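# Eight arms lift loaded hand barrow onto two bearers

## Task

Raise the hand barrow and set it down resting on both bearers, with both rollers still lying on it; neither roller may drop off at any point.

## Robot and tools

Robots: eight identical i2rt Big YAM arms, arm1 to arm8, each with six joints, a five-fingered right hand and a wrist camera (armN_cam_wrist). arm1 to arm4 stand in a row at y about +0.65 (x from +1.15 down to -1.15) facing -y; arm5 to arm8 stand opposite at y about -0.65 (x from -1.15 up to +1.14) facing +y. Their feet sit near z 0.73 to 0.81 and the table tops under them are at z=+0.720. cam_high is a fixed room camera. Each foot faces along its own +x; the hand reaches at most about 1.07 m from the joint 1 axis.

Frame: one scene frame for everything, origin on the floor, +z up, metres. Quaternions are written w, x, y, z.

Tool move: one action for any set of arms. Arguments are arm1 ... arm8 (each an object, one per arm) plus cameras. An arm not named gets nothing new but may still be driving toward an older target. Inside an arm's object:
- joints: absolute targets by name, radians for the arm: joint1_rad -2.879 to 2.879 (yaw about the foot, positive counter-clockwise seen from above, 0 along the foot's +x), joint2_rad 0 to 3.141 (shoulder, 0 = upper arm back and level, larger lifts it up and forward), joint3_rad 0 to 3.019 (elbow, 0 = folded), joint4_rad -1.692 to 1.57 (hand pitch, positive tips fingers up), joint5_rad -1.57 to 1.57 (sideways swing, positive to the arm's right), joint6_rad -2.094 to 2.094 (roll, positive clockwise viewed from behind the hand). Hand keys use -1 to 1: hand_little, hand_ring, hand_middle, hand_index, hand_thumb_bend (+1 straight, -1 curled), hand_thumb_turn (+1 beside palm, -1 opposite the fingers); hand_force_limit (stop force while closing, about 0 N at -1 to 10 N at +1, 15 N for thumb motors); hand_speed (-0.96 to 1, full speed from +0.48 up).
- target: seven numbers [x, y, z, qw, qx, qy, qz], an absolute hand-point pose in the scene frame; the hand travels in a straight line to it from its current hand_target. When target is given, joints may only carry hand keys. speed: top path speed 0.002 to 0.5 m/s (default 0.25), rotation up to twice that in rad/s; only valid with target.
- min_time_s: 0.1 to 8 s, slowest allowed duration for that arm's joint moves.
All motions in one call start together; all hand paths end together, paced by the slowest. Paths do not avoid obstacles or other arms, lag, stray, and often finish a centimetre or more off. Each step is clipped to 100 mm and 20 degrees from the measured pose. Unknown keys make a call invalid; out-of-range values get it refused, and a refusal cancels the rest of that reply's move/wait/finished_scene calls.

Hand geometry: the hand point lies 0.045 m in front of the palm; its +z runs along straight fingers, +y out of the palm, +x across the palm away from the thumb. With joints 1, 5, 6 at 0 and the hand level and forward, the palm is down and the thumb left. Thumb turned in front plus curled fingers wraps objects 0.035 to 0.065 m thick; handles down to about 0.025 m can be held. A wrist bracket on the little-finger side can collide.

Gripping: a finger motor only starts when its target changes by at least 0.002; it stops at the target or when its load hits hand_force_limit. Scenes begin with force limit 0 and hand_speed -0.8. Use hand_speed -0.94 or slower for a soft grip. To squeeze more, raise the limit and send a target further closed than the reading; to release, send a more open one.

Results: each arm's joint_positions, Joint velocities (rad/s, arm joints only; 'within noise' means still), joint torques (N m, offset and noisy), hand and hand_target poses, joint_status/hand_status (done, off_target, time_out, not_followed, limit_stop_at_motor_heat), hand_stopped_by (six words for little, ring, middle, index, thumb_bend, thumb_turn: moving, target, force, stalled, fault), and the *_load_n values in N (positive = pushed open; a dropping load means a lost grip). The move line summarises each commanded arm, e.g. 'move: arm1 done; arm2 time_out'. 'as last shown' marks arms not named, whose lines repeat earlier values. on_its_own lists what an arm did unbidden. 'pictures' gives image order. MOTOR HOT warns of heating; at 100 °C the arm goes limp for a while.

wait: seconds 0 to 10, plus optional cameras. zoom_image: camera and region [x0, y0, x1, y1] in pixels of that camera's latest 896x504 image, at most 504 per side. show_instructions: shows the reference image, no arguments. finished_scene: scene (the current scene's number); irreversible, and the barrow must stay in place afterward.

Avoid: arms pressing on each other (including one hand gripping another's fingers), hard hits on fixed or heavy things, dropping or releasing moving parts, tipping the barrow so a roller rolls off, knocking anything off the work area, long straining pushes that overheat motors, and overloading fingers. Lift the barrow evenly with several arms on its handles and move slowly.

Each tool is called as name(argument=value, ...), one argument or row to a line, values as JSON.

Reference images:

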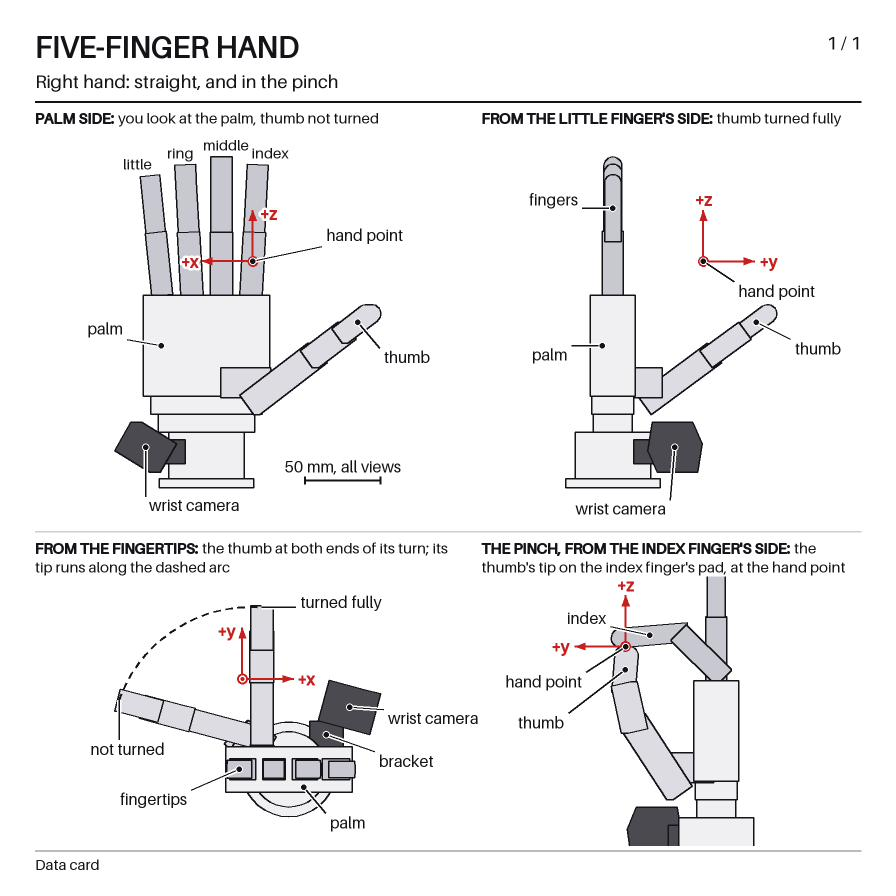

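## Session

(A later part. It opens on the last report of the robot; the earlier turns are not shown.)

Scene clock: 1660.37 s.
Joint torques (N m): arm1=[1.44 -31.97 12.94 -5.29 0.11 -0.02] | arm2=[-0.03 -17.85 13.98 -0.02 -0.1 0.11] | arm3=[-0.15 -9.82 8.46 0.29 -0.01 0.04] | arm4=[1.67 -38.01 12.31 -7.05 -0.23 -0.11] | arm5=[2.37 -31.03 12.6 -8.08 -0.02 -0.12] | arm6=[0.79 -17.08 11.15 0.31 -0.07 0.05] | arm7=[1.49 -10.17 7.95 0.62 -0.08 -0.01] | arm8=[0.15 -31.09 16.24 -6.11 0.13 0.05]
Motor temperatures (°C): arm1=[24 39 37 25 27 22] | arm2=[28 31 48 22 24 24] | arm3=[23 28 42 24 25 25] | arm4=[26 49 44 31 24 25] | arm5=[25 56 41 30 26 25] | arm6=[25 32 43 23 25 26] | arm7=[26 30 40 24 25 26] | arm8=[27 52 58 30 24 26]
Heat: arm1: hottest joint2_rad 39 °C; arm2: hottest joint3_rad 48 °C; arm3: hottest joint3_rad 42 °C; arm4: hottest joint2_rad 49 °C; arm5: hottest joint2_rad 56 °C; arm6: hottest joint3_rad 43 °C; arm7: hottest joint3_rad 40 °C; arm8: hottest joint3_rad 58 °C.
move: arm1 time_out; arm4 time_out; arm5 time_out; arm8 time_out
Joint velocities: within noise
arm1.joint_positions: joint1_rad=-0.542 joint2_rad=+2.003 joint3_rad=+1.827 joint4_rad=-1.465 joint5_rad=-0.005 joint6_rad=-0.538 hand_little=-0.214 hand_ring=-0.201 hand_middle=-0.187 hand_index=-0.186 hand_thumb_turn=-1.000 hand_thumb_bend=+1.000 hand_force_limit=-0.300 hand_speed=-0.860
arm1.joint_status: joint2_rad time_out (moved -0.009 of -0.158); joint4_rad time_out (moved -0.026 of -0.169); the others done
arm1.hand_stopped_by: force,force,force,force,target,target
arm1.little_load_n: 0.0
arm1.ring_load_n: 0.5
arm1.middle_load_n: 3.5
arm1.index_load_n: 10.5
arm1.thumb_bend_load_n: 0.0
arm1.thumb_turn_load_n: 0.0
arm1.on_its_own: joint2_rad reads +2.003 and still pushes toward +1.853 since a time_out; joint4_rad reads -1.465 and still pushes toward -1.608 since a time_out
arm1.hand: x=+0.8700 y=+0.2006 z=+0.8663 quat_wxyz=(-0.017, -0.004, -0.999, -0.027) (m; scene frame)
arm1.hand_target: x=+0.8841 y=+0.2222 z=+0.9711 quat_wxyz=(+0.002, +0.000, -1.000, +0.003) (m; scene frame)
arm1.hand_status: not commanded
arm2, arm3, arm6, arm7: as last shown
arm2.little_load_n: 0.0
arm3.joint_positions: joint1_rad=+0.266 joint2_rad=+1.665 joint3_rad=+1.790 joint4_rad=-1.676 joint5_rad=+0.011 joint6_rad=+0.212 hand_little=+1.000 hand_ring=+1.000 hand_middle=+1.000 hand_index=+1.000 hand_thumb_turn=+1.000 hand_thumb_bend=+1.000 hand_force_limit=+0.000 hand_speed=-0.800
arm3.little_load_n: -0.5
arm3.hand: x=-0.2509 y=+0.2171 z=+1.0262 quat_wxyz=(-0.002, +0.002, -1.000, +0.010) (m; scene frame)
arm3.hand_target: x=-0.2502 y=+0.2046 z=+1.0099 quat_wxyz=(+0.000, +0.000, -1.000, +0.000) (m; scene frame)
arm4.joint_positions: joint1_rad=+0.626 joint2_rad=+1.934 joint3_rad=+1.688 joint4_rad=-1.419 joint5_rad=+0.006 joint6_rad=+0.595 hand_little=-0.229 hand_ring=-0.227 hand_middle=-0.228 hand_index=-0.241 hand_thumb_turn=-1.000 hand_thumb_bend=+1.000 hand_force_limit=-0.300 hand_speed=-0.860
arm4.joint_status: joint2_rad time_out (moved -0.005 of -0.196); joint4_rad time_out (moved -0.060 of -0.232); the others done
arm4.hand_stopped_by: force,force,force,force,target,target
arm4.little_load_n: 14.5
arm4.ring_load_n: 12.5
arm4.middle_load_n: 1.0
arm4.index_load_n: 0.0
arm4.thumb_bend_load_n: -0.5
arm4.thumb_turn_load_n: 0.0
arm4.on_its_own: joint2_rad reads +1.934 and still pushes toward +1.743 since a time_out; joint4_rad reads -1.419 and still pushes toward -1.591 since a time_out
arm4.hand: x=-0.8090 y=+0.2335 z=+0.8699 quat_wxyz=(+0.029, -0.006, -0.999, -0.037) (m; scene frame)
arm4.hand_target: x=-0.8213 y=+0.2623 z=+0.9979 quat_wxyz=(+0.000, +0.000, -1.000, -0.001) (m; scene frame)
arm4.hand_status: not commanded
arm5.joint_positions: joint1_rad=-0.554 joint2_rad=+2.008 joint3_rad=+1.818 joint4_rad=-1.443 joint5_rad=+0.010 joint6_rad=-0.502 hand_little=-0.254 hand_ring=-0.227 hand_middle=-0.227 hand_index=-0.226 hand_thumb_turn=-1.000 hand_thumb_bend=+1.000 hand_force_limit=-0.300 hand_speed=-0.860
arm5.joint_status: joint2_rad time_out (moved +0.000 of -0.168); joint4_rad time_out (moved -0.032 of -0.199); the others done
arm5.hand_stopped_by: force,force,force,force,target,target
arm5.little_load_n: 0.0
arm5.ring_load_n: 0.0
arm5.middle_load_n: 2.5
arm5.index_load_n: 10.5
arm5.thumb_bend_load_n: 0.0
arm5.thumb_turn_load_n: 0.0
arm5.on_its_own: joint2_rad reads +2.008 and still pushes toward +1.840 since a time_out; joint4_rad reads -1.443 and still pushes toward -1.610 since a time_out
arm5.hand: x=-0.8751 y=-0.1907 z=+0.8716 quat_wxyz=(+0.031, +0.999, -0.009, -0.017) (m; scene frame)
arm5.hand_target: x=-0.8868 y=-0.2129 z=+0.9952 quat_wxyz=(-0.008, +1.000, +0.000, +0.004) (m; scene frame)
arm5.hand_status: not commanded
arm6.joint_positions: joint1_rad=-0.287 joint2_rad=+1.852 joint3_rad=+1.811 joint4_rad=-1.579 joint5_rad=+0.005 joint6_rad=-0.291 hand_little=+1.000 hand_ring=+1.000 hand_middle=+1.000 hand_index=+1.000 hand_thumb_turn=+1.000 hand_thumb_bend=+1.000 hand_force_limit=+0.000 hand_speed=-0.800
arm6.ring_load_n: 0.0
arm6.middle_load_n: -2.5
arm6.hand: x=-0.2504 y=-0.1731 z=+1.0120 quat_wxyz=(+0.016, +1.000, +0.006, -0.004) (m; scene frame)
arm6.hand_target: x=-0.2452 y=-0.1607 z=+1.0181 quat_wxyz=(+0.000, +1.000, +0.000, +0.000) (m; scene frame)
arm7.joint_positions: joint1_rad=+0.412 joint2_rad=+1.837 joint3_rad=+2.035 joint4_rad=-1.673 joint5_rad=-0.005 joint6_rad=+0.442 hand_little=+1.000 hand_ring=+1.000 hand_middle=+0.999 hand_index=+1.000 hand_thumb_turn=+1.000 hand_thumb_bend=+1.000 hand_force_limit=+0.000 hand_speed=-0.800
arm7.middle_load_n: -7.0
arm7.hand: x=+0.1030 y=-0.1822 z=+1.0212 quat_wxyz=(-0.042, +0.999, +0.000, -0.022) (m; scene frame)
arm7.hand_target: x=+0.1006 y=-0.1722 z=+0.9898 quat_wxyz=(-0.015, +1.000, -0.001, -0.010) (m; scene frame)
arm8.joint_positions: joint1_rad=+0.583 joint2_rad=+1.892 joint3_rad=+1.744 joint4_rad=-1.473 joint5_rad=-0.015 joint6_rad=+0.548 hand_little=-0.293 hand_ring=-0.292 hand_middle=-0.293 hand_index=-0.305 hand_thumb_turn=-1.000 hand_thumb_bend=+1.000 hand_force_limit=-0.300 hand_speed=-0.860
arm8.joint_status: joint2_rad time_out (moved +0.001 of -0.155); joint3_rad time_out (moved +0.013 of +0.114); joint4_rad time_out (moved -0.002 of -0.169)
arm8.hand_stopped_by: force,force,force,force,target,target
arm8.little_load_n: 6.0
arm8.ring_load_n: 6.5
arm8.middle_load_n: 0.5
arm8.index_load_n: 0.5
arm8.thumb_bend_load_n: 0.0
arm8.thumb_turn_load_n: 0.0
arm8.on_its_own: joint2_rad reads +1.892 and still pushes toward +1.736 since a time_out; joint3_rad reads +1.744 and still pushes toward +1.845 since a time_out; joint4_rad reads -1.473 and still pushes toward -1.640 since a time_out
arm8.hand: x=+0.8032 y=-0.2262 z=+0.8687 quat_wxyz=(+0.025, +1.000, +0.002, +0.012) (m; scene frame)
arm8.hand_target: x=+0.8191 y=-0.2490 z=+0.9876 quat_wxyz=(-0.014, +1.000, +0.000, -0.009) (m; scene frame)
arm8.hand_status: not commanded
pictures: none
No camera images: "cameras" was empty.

move(
  arm1={"joints": {"joint1_rad": -0.452, "joint2_rad": 1.805, "joint3_rad": 1.823, "joint4_rad": -1.589, "joint6_rad": -0.452}, "min_time_s": 3},
  arm4={"joints": {"joint1_rad": 0.692, "joint2_rad": 1.820, "joint3_rad": 1.873, "joint4_rad": -1.625, "joint6_rad": 0.661}, "min_time_s": 3},
  arm5={"joints": {"joint1_rad": -0.6275, "joint2_rad": 1.9055, "joint3_rad": 2.0025, "joint4_rad": -1.642, "joint6_rad": -0.575}, "min_time_s": 3},
  arm8={"joints": {"joint1_rad": 0.501, "joint2_rad": 1.6755, "joint3_rad": 1.768, "joint4_rad": -1.6235, "joint6_rad": 0.466}, "min_time_s": 3},
  arm2={"target": [0.248, 0.212, 1.037, 0, 0, 1, 0], "speed": 0.018},
  arm3={"target": [-0.197, 0.207, 1.030, 0, 0, 1, 0], "speed": 0.018},
  arm6={"target": [-0.192, -0.162, 1.022, 0, 1, 0, 0], "speed": 0.018},
  arm7={"target": [0.153, -0.174, 1.015, 0, 1, 0, 0], "speed": 0.018},
  cameras=["cam_high"],
)

Scene clock: 1704.60 s.
Joint torques (N m): arm1=[4.01 -30.39 9.51 -3.6 -0.27 0.2] | arm2=[3.08 -18.49 10.95 0.42 -0.13 0.11] | arm3=[2.2 -8.59 9.22 -0.27 -0.42 0.13] | arm4=[1.9 -32.15 13.75 -6.2 -0.14 0.1] | arm5=[0.5 -29.04 12.26 -6.99 0.14 -0.25] | arm6=[0.56 -16.15 12.18 0.25 0.01 -0.1] | arm7=[0.56 -12.04 5.26 0.72 0.12 -0.12] | arm8=[-1.85 -31.79 12.22 -4.37 0.13 -0.18]
Motor temperatures (°C): arm1=[24 42 37 25 27 22] | arm2=[28 31 48 22 24 24] | arm3=[23 28 41 24 25 25] | arm4=[26 48 47 31 24 25] | arm5=[25 54 44 30 26 25] | arm6=[25 32 43 23 25 26] | arm7=[26 30 39 24 25 26] | arm8=[27 53 64 30 24 26]
Heat: arm1: hottest joint2_rad 42 °C; arm2: hottest joint3_rad 48 °C; arm3: hottest joint3_rad 41 °C; arm4: hottest joint2_rad 48 °C; arm5: hottest joint2_rad 54 °C; arm6: hottest joint3_rad 43 °C; arm7: hottest joint3_rad 39 °C; arm8: hottest joint3_rad 64 °C.
move: arm1 time_out; arm2 off_target; arm3 off_target; arm4 time_out; arm5 time_out; arm6 off_target; arm7 off_target; arm8 time_out
Joint velocities: within noise
arm1.joint_positions: joint1_rad=-0.484 joint2_rad=+1.947 joint3_rad=+1.799 joint4_rad=-1.493 joint5_rad=+0.004 joint6_rad=-0.472 hand_little=-0.214 hand_ring=-0.201 hand_middle=-0.187 hand_index=-0.186 hand_thumb_turn=-1.000 hand_thumb_bend=+1.000 hand_force_limit=-0.300 hand_speed=-0.860
arm1.joint_status: joint2_rad time_out (moved -0.056 of -0.198); joint4_rad time_out (moved -0.027 of -0.124); the others done
arm1.hand_stopped_by: force,force,force,force,target,target
arm1.little_load_n: 0.0
arm1.ring_load_n: 2.5
arm1.middle_load_n: 3.5
arm1.index_load_n: 8.5
arm1.thumb_bend_load_n: 0.0
arm1.thumb_turn_load_n: 0.0
arm1.on_its_own: joint2_rad reads +1.947 and still pushes toward +1.805 since a time_out; joint4_rad reads -1.493 and still pushes toward -1.589 since a time_out
arm1.hand: x=+0.9073 y=+0.1983 z=+0.8883 quat_wxyz=(-0.011, -0.008, -0.999, -0.030) (m; scene frame)
arm1.hand_target: x=+0.9365 y=+0.2128 z=+0.9715 quat_wxyz=(+0.002, -0.002, -1.000, +0.003) (m; scene frame)
arm1.hand_status: not commanded
arm2.joint_positions: joint1_rad=-0.273 joint2_rad=+1.775 joint3_rad=+1.765 joint4_rad=-1.615 joint5_rad=+0.004 joint6_rad=-0.311 hand_little=+1.000 hand_ring=+1.000 hand_middle=+1.000 hand_index=+1.000 hand_thumb_turn=+1.000 hand_thumb_bend=+1.000 hand_force_limit=+0.000 hand_speed=-0.800
arm2.joint_status: not commanded
arm2.hand_stopped_by: target,target,target,target,target,target
arm2.little_load_n: 0.0
arm2.ring_load_n: 0.0
arm2.middle_load_n: -1.5
arm2.index_load_n: 0.0
arm2.thumb_bend_load_n: 0.0
arm2.thumb_turn_load_n: 0.0
arm2.hand: x=+0.2414 y=+0.2187 z=+1.0225 quat_wxyz=(-0.005, -0.002, -1.000, -0.020) (m; scene frame)
arm2.hand_target: x=+0.2481 y=+0.2125 z=+1.0369 quat_wxyz=(+0.000, +0.000, -1.000, +0.000) (m; scene frame)
arm2.hand_status: off_target (0.017 m and 2.3 deg from the pose sent, 0.058 m and 3.6 deg at the start)
arm3.joint_positions: joint1_rad=+0.338 joint2_rad=+1.669 joint3_rad=+1.858 joint4_rad=-1.697 joint5_rad=+0.019 joint6_rad=+0.300 hand_little=+1.000 hand_ring=+1.000 hand_middle=+1.000 hand_index=+1.000 hand_thumb_turn=+1.000 hand_thumb_bend=+1.000 hand_force_limit=+0.000 hand_speed=-0.800
arm3.joint_status: not commanded
arm3.hand_stopped_by: target,target,target,target,target,target
arm3.little_load_n: 0.0
arm3.ring_load_n: 0.0
arm3.middle_load_n: -0.5
arm3.index_load_n: 0.0
arm3.thumb_bend_load_n: -0.5
arm3.thumb_turn_load_n: 0.0
arm3.hand: x=-0.2137 y=+0.2163 z=+1.0488 quat_wxyz=(-0.005, -0.007, -0.999, +0.032) (m; scene frame)
arm3.hand_target: x=-0.1975 y=+0.2083 z=+1.0296 quat_wxyz=(-0.004, +0.000, -1.000, +0.011) (m; scene frame)
arm3.hand_status: off_target (0.027 m and 3.8 deg from the pose sent, 0.055 m and 1.2 deg at the start; a joint's target at an end of its range on 85 of 145 steps)
arm4.joint_positions: joint1_rad=+0.679 joint2_rad=+1.944 joint3_rad=+1.783 joint4_rad=-1.470 joint5_rad=+0.003 joint6_rad=+0.645 hand_little=-0.229 hand_ring=-0.227 hand_middle=-0.228 hand_index=-0.241 hand_thumb_turn=-1.000 hand_thumb_bend=+1.000 hand_force_limit=-0.300 hand_speed=-0.860
arm4.joint_status: joint4_rad time_out (moved -0.051 of -0.206); the others done
arm4.hand_stopped_by: force,force,force,force,target,target
arm4.little_load_n: 10.0
arm4.ring_load_n: 7.0
arm4.middle_load_n: 0.0
arm4.index_load_n: 0.0
arm4.thumb_bend_load_n: 0.0
arm4.thumb_turn_load_n: 0.0
arm4.on_its_own: joint3_rad reads +1.783 and still pushes toward +1.873 since a time_out; joint4_rad reads -1.470 and still pushes toward -1.625 since a time_out
arm4.hand: x=-0.7729 y=+0.2359 z=+0.8975 quat_wxyz=(+0.019, -0.005, -1.000, -0.023) (m; scene frame)
arm4.hand_target: x=-0.7796 y=+0.2581 z=+0.9996 quat_wxyz=(+0.000, -0.006, -1.000, -0.001) (m; scene frame)
arm4.hand_status: not commanded
arm5.joint_positions: joint1_rad=-0.604 joint2_rad=+2.038 joint3_rad=+1.922 joint4_rad=-1.497 joint5_rad=+0.007 joint6_rad=-0.547 hand_little=-0.254 hand_ring=-0.227 hand_middle=-0.227 hand_index=-0.226 hand_thumb_turn=-1.000 hand_thumb_bend=+1.000 hand_force_limit=-0.300 hand_speed=-0.860
arm5.joint_status: joint4_rad time_out (moved -0.054 of -0.199); the others done
arm5.hand_stopped_by: force,force,force,force,target,target
arm5.little_load_n: 0.0
arm5.ring_load_n: 0.5
arm5.middle_load_n: 1.5
arm5.index_load_n: 7.0
arm5.thumb_bend_load_n: 0.0
arm5.thumb_turn_load_n: 0.0
arm5.on_its_own: joint4_rad reads -1.497 and still pushes toward -1.642 since a time_out
arm5.hand: x=-0.8395 y=-0.1900 z=+0.8910 quat_wxyz=(+0.021, +1.000, -0.012, -0.014) (m; scene frame)
arm5.hand_target: x=-0.8389 y=-0.2178 z=+0.9951 quat_wxyz=(-0.007, +1.000, -0.010, +0.005) (m; scene frame)
arm5.hand_status: not commanded
arm6.joint_positions: joint1_rad=-0.368 joint2_rad=+1.884 joint3_rad=+1.875 joint4_rad=-1.608 joint5_rad=+0.005 joint6_rad=-0.361 hand_little=+1.000 hand_ring=+1.000 hand_middle=+1.000 hand_index=+1.000 hand_thumb_turn=+1.000 hand_thumb_bend=+1.000 hand_force_limit=+0.000 hand_speed=-0.800
arm6.joint_status: not commanded
arm6.hand_stopped_by: target,target,target,target,target,target
arm6.little_load_n: 0.0
arm6.ring_load_n: -2.0
arm6.middle_load_n: -1.0
arm6.index_load_n: 0.0
arm6.thumb_bend_load_n: -0.5
arm6.thumb_turn_load_n: 0.0
arm6.hand: x=-0.2037 y=-0.1764 z=+1.0183 quat_wxyz=(+0.015, +1.000, +0.000, -0.006) (m; scene frame)
arm6.hand_target: x=-0.1922 y=-0.1628 z=+1.0219 quat_wxyz=(+0.000, +1.000, +0.000, +0.000) (m; scene frame)
arm6.hand_status: off_target (0.019 m and 1.8 deg from the pose sent, 0.060 m and 2.0 deg at the start)
arm7.joint_positions: joint1_rad=+0.342 joint2_rad=+1.783 joint3_rad=+2.018 joint4_rad=-1.673 joint5_rad=-0.015 joint6_rad=+0.371 hand_little=+1.000 hand_ring=+1.000 hand_middle=+1.000 hand_index=+1.000 hand_thumb_turn=+1.000 hand_thumb_bend=+1.000 hand_force_limit=+0.000 hand_speed=-0.800
arm7.joint_status: not commanded
arm7.hand_stopped_by: target,target,target,target,target,target
arm7.little_load_n: 0.0
arm7.ring_load_n: 0.0
arm7.middle_load_n: -2.5
arm7.index_load_n: 0.0
arm7.thumb_bend_load_n: 0.0
arm7.thumb_turn_load_n: 0.0
arm7.hand: x=+0.1433 y=-0.1779 z=+1.0427 quat_wxyz=(-0.058, +0.998, +0.001, -0.031) (m; scene frame)
arm7.hand_target: x=+0.1532 y=-0.1750 z=+1.0151 quat_wxyz=(-0.029, +0.999, -0.002, -0.016) (m; scene frame)
arm7.hand_status: off_target (0.030 m and 7.6 deg from the pose sent, 0.051 m and 5.4 deg at the start; a joint's target at an end of its range on 164 of 166 steps)
arm8.joint_positions: joint1_rad=+0.526 joint2_rad=+1.848 joint3_rad=+1.718 joint4_rad=-1.506 joint5_rad=-0.015 joint6_rad=+0.484 hand_little=-0.293 hand_ring=-0.291 hand_middle=-0.293 hand_index=-0.305 hand_thumb_turn=-1.000 hand_thumb_bend=+1.000 hand_force_limit=-0.300 hand_speed=-0.860
arm8.joint_status: joint2_rad time_out (moved -0.044 of -0.216); joint4_rad time_out (moved -0.033 of -0.151); the others done
arm8.hand_stopped_by: force,force,force,force,target,target
arm8.little_load_n: 10.5
arm8.ring_load_n: 12.5
arm8.middle_load_n: 1.5
arm8.index_load_n: 0.0
arm8.thumb_bend_load_n: 0.0
arm8.thumb_turn_load_n: 0.0
arm8.on_its_own: joint2_rad reads +1.848 and still pushes toward +1.675 since a time_out; joint4_rad reads -1.506 and still pushes toward -1.623 since a time_out
arm8.hand: x=+0.8401 y=-0.2259 z=+0.8845 quat_wxyz=(+0.032, +0.999, +0.005, +0.014) (m; scene frame)
arm8.hand_target: x=+0.8664 y=-0.2473 z=+0.9887 quat_wxyz=(-0.016, +1.000, +0.002, -0.008) (m; scene frame)
arm8.hand_status: not commanded
pictures: cam_high

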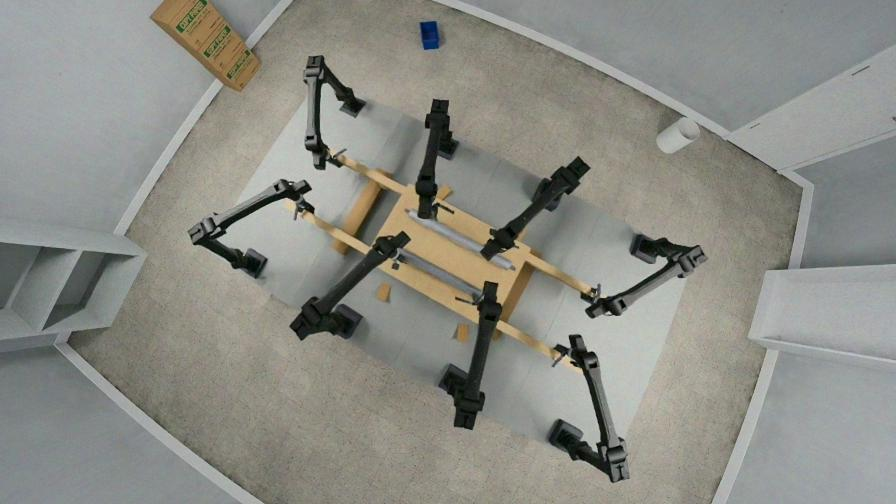

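move(
  arm1={"joints": {"joint1_rad": -0.3495, "joint2_rad": 1.7456, "joint3_rad": 1.7405, "joint4_rad": -1.565, "joint6_rad": -0.3455}, "min_time_s": 3},
  arm4={"joints": {"joint1_rad": 0.773, "joint2_rad": 1.914, "joint3_rad": 1.995, "joint4_rad": -1.666, "joint6_rad": 0.742}, "min_time_s": 3},
  arm5={"joints": {"joint1_rad": -0.717, "joint2_rad": 1.986, "joint3_rad": 2.115, "joint4_rad": -1.680, "joint6_rad": -0.665}, "min_time_s": 3},
  arm8={"joints": {"joint1_rad": 0.4007, "joint2_rad": 1.601, "joint3_rad": 1.673, "joint4_rad": -1.603, "joint6_rad": 0.3657}, "min_time_s": 3},
  arm2={"target": [0.305, 0.212, 1.037, 0, 0, 1, 0], "speed": 0.02},
  arm3={"target": [-0.140, 0.208, 1.025, 0, 0, 1, 0], "speed": 0.02},
  arm6={"target": [-0.135, -0.163, 1.022, 0, 1, 0, 0], "speed": 0.02},
  arm7={"target": [0.210, -0.175, 1.010, 0, 1, 0, 0], "speed": 0.02},
  cameras=["cam_high"],
)

zoom_image(
  camera="cam_high",
  region=[280, 120, 460, 280],
)

zoom_image(
  camera="cam_high",
  region=[440, 230, 620, 390],
)

Scene clock: 1730.87 s.
Joint torques (N m): arm1=[3.96 -27.11 8.61 -2.78 -0.42 0.35] | arm2=[2.84 -17.67 8.01 0.76 -0.12 0.14] | arm3=[1.14 -11.87 11.44 -0.43 -0.1 0.12] | arm4=[2.78 -32.79 12.59 -6.15 -0.15 0.26] | arm5=[-0.56 -30.33 11.49 -7.86 0.46 -0.35] | arm6=[0.79 -17.2 12.56 0.46 0.01 -0.14] | arm7=[0.5 -10.52 4.97 0.68 0.41 -0.11] | arm8=[-2.32 -31.03 11.47 -4.14 0.16 -0.24]
Motor temperatures (°C): arm1=[24 42 37 25 27 22] | arm2=[28 31 45 22 24 24] | arm3=[23 28 42 24 25 25] | arm4=[26 49 48 31 24 25] | arm5=[25 51 43 30 26 25] | arm6=[24 31 42 23 25 26] | arm7=[26 31 37 24 25 26] | arm8=[27 49 58 29 24 26]
Heat: arm1: hottest joint2_rad 42 °C; arm2: hottest joint3_rad 45 °C; arm3: hottest joint3_rad 42 °C; arm4: hottest joint2_rad 49 °C; arm5: hottest joint2_rad 51 °C; arm6: hottest joint3_rad 42 °C; arm7: hottest joint3_rad 37 °C; arm8: hottest joint3_rad 58 °C.
move: arm1 time_out; arm2 done; arm3 off_target; arm4 time_out; arm5 time_out; arm6 off_target; arm7 off_target; arm8 time_out
Joint velocities: within noise
arm1.joint_positions: joint1_rad=-0.390 joint2_rad=+1.871 joint3_rad=+1.725 joint4_rad=-1.493 joint5_rad=+0.008 joint6_rad=-0.375 hand_little=-0.214 hand_ring=-0.201 hand_middle=-0.187 hand_index=-0.187 hand_thumb_turn=-1.000 hand_thumb_bend=+1.000 hand_force_limit=-0.300 hand_speed=-0.860
arm1.joint_status: joint4_rad time_out (moved -0.001 of -0.072); the others done
arm1.hand_stopped_by: force,force,force,force,target,target
arm1.little_load_n: 1.5
arm1.ring_load_n: 3.5
arm1.middle_load_n: 1.0
arm1.index_load_n: 1.5
arm1.thumb_bend_load_n: 0.0
arm1.thumb_turn_load_n: 0.0
arm1.on_its_own: joint4_rad reads -1.493 and still pushes toward -1.565 since a time_out
arm1.hand: x=+0.9657 y=+0.1981 z=+0.9029 quat_wxyz=(-0.005, -0.009, -0.999, -0.031) (m; scene frame)
arm1.hand_target: x=+0.9964 y=+0.2099 z=+0.9703 quat_wxyz=(+0.002, -0.004, -1.000, +0.003) (m; scene frame)
arm1.hand_status: not commanded
arm2.joint_positions: joint1_rad=-0.163 joint2_rad=+1.735 joint3_rad=+1.753 joint4_rad=-1.613 joint5_rad=+0.002 joint6_rad=-0.205 hand_little=+1.000 hand_ring=+1.000 hand_middle=+1.000 hand_index=+1.000 hand_thumb_turn=+1.000 hand_thumb_bend=+1.000 hand_force_limit=+0.000 hand_speed=-0.800
arm2.joint_status: not commanded
arm2.hand_stopped_by: target,target,target,target,target,target
arm2.little_load_n: 0.0
arm2.ring_load_n: 0.0
arm2.middle_load_n: 0.0
arm2.index_load_n: 0.0
arm2.thumb_bend_load_n: 0.0
arm2.thumb_turn_load_n: 0.0
arm2.hand: x=+0.2994 y=+0.2101 z=+1.0359 quat_wxyz=(+0.000, +0.000, -1.000, -0.005) (m; scene frame)
arm2.hand_target: x=+0.3049 y=+0.2120 z=+1.0371 quat_wxyz=(+0.000, +0.000, -1.000, +0.000) (m; scene frame)
arm2.hand_status: done (0.006 m and 0.6 deg from the pose sent, 0.066 m and 2.3 deg at the start)
arm3.joint_positions: joint1_rad=+0.451 joint2_rad=+1.752 joint3_rad=+1.883 joint4_rad=-1.697 joint5_rad=+0.009 joint6_rad=+0.400 hand_little=+1.000 hand_ring=+1.000 hand_middle=+1.000 hand_index=+1.000 hand_thumb_turn=+1.000 hand_thumb_bend=+1.000 hand_force_limit=+0.000 hand_speed=-0.800
arm3.joint_status: not commanded
arm3.hand_stopped_by: target,target,target,target,target,target
arm3.little_load_n: 0.0
arm3.ring_load_n: 0.5
arm3.middle_load_n: 0.0
arm3.index_load_n: 0.0
arm3.thumb_bend_load_n: 0.0
arm3.thumb_turn_load_n: 0.0
arm3.hand: x=-0.1499 y=+0.2200 z=+1.0202 quat_wxyz=(-0.002, +0.000, -1.000, +0.003) (m; scene frame)
arm3.hand_target: x=-0.1403 y=+0.2087 z=+1.0244 quat_wxyz=(-0.007, -0.001, -1.000, +0.012) (m; scene frame)
arm3.hand_status: off_target (0.016 m and 0.4 deg from the pose sent, 0.078 m and 3.8 deg at the start; a joint's target at an end of its range on 161 of 167 steps)
arm4.joint_positions: joint1_rad=+0.754 joint2_rad=+2.027 joint3_rad=+1.920 joint4_rad=-1.510 joint5_rad=+0.003 joint6_rad=+0.710 hand_little=-0.229 hand_ring=-0.227 hand_middle=-0.228 hand_index=-0.241 hand_thumb_turn=-1.000 hand_thumb_bend=+1.000 hand_force_limit=-0.300 hand_speed=-0.860
arm4.joint_status: joint4_rad time_out (moved -0.041 of -0.196); the others done
arm4.hand_stopped_by: force,force,force,force,target,target
arm4.little_load_n: 7.0
arm4.ring_load_n: 1.5
arm4.middle_load_n: 0.0
arm4.index_load_n: 0.5
arm4.thumb_bend_load_n: 0.0
arm4.thumb_turn_load_n: 0.0
arm4.on_its_own: joint4_rad reads -1.510 and still pushes toward -1.666 since a time_out
arm4.hand: x=-0.7178 y=+0.2385 z=+0.8998 quat_wxyz=(+0.016, +0.001, -1.000, -0.016) (m; scene frame)
arm4.hand_target: x=-0.7256 y=+0.2663 z=+0.9941 quat_wxyz=(+0.005, -0.006, -1.000, -0.005) (m; scene frame)
arm4.hand_status: not commanded
arm5.joint_positions: joint1_rad=-0.679 joint2_rad=+2.119 joint3_rad=+2.045 joint4_rad=-1.514 joint5_rad=-0.001 joint6_rad=-0.622 hand_little=-0.254 hand_ring=-0.227 hand_middle=-0.227 hand_index=-0.226 hand_thumb_turn=-1.000 hand_thumb_bend=+1.000 hand_force_limit=-0.300 hand_speed=-0.860
arm5.joint_status: joint4_rad time_out (moved -0.017 of -0.183); joint6_rad time_out (moved -0.076 of -0.118); the others done
arm5.hand_stopped_by: force,force,force,force,target,target
arm5.little_load_n: 0.0
arm5.ring_load_n: 0.0
arm5.middle_load_n: 1.0
arm5.index_load_n: 7.0
arm5.thumb_bend_load_n: 0.0
arm5.thumb_turn_load_n: 0.0
arm5.on_its_own: joint4_rad reads -1.514 and still pushes toward -1.680 since a time_out; joint6_rad reads -0.622 and still pushes toward -0.665 since a time_out
arm5.hand: x=-0.7831 y=-0.1900 z=+0.8843 quat_wxyz=(+0.008, +1.000, -0.012, -0.011) (m; scene frame)
arm5.hand_target: x=-0.7813 y=-0.2320 z=+0.9912 quat_wxyz=(-0.004, +1.000, -0.010, +0.004) (m; scene frame)
arm5.hand_status: not commanded
arm6.joint_positions: joint1_rad=-0.456 joint2_rad=+1.954 joint3_rad=+1.974 joint4_rad=-1.650 joint5_rad=+0.007 joint6_rad=-0.447 hand_little=+1.000 hand_ring=+1.000 hand_middle=+1.000 hand_index=+1.000 hand_thumb_turn=+1.000 hand_thumb_bend=+1.000 hand_force_limit=+0.000 hand_speed=-0.800
arm6.joint_status: not commanded
arm6.hand_stopped_by: target,target,target,target,target,target
arm6.little_load_n: 0.0
arm6.ring_load_n: -3.5
arm6.middle_load_n: -0.5
arm6.index_load_n: 0.0
arm6.thumb_bend_load_n: 0.0
arm6.thumb_turn_load_n: 0.0
arm6.hand: x=-0.1486 y=-0.1785 z=+1.0172 quat_wxyz=(+0.020, +1.000, -0.001, -0.010) (m; scene frame)
arm6.hand_target: x=-0.1354 y=-0.1640 z=+1.0220 quat_wxyz=(+0.000, +1.000, +0.000, +0.000) (m; scene frame)
arm6.hand_status: off_target (0.021 m and 2.5 deg from the pose sent, 0.070 m and 1.8 deg at the start)
arm7.joint_positions: joint1_rad=+0.249 joint2_rad=+1.737 joint3_rad=+1.957 joint4_rad=-1.673 joint5_rad=-0.020 joint6_rad=+0.274 hand_little=+1.000 hand_ring=+1.000 hand_middle=+1.000 hand_index=+1.000 hand_thumb_turn=+1.000 hand_thumb_bend=+1.000 hand_force_limit=+0.000 hand_speed=-0.800
arm7.joint_status: not commanded
arm7.hand_stopped_by: target,target,target,target,target,target
arm7.little_load_n: 0.0
arm7.ring_load_n: 0.0
arm7.middle_load_n: -3.5
arm7.index_load_n: 0.0
arm7.thumb_bend_load_n: 0.0
arm7.thumb_turn_load_n: 0.0
arm7.hand: x=+0.1985 y=-0.1795 z=+1.0438 quat_wxyz=(-0.054, +0.998, +0.003, -0.025) (m; scene frame)
arm7.hand_target: x=+0.2100 y=-0.1765 z=+1.0107 quat_wxyz=(-0.018, +1.000, -0.001, -0.008) (m; scene frame)
arm7.hand_status: off_target (0.036 m and 6.8 deg from the pose sent, 0.074 m and 7.6 deg at the start; a joint's target at an end of its range on 162 of 162 steps)
arm8.joint_positions: joint1_rad=+0.432 joint2_rad=+1.778 joint3_rad=+1.632 joint4_rad=-1.492 joint5_rad=-0.015 joint6_rad=+0.390 hand_little=-0.293 hand_ring=-0.291 hand_middle=-0.292 hand_index=-0.304 hand_thumb_turn=-1.000 hand_thumb_bend=+1.000 hand_force_limit=-0.300 hand_speed=-0.860
arm8.joint_status: joint2_rad time_out (moved -0.070 of -0.247); joint4_rad time_out (moved +0.014 of -0.097); the others done
arm8.hand_stopped_by: force,force,force,force,target,target
arm8.little_load_n: 8.5
arm8.ring_load_n: 12.5
arm8.middle_load_n: 4.0
arm8.index_load_n: 2.0
arm8.thumb_bend_load_n: 0.0
arm8.thumb_turn_load_n: 0.0
arm8.on_its_own: joint2_rad reads +1.778 and still pushes toward +1.601 since a time_out; joint4_rad reads -1.492 and still pushes toward -1.603 since a time_out
arm8.hand: x=+0.8971 y=-0.2267 z=+0.8907 quat_wxyz=(+0.034, +0.999, +0.005, +0.011) (m; scene frame)
arm8.hand_target: x=+0.9239 y=-0.2512 z=+0.9884 quat_wxyz=(-0.017, +1.000, +0.002, -0.006) (m; scene frame)
arm8.hand_status: not commanded
pictures: cam_high

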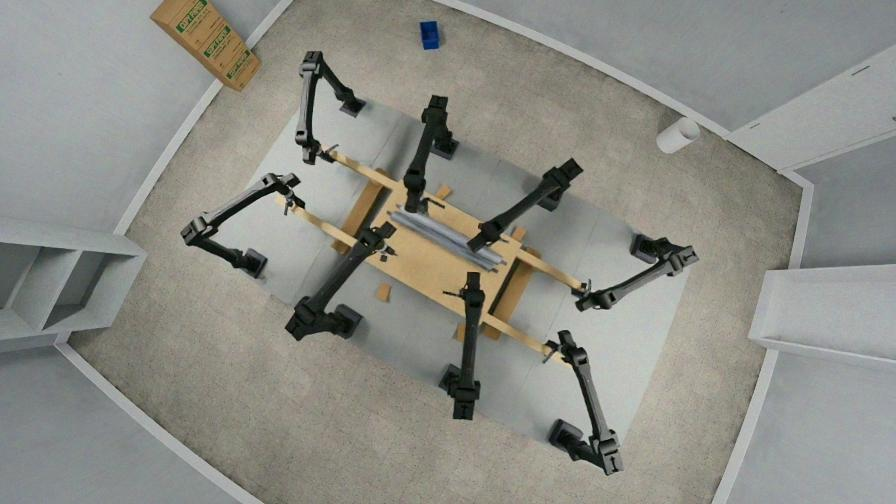

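Scaled by 2.800 from the camera's 896x504 image, which has a finer 1280x720 frame.

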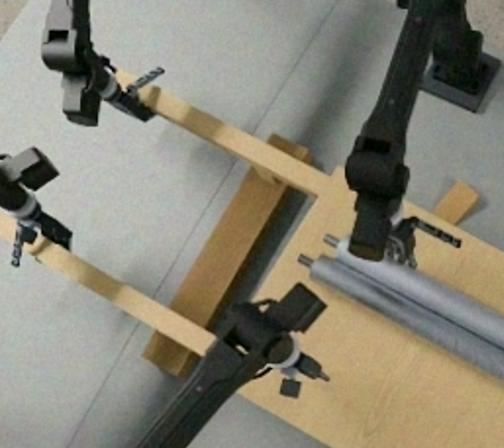

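Scaled by 2.800 from the camera's 896x504 image, which has a finer 1280x720 frame.

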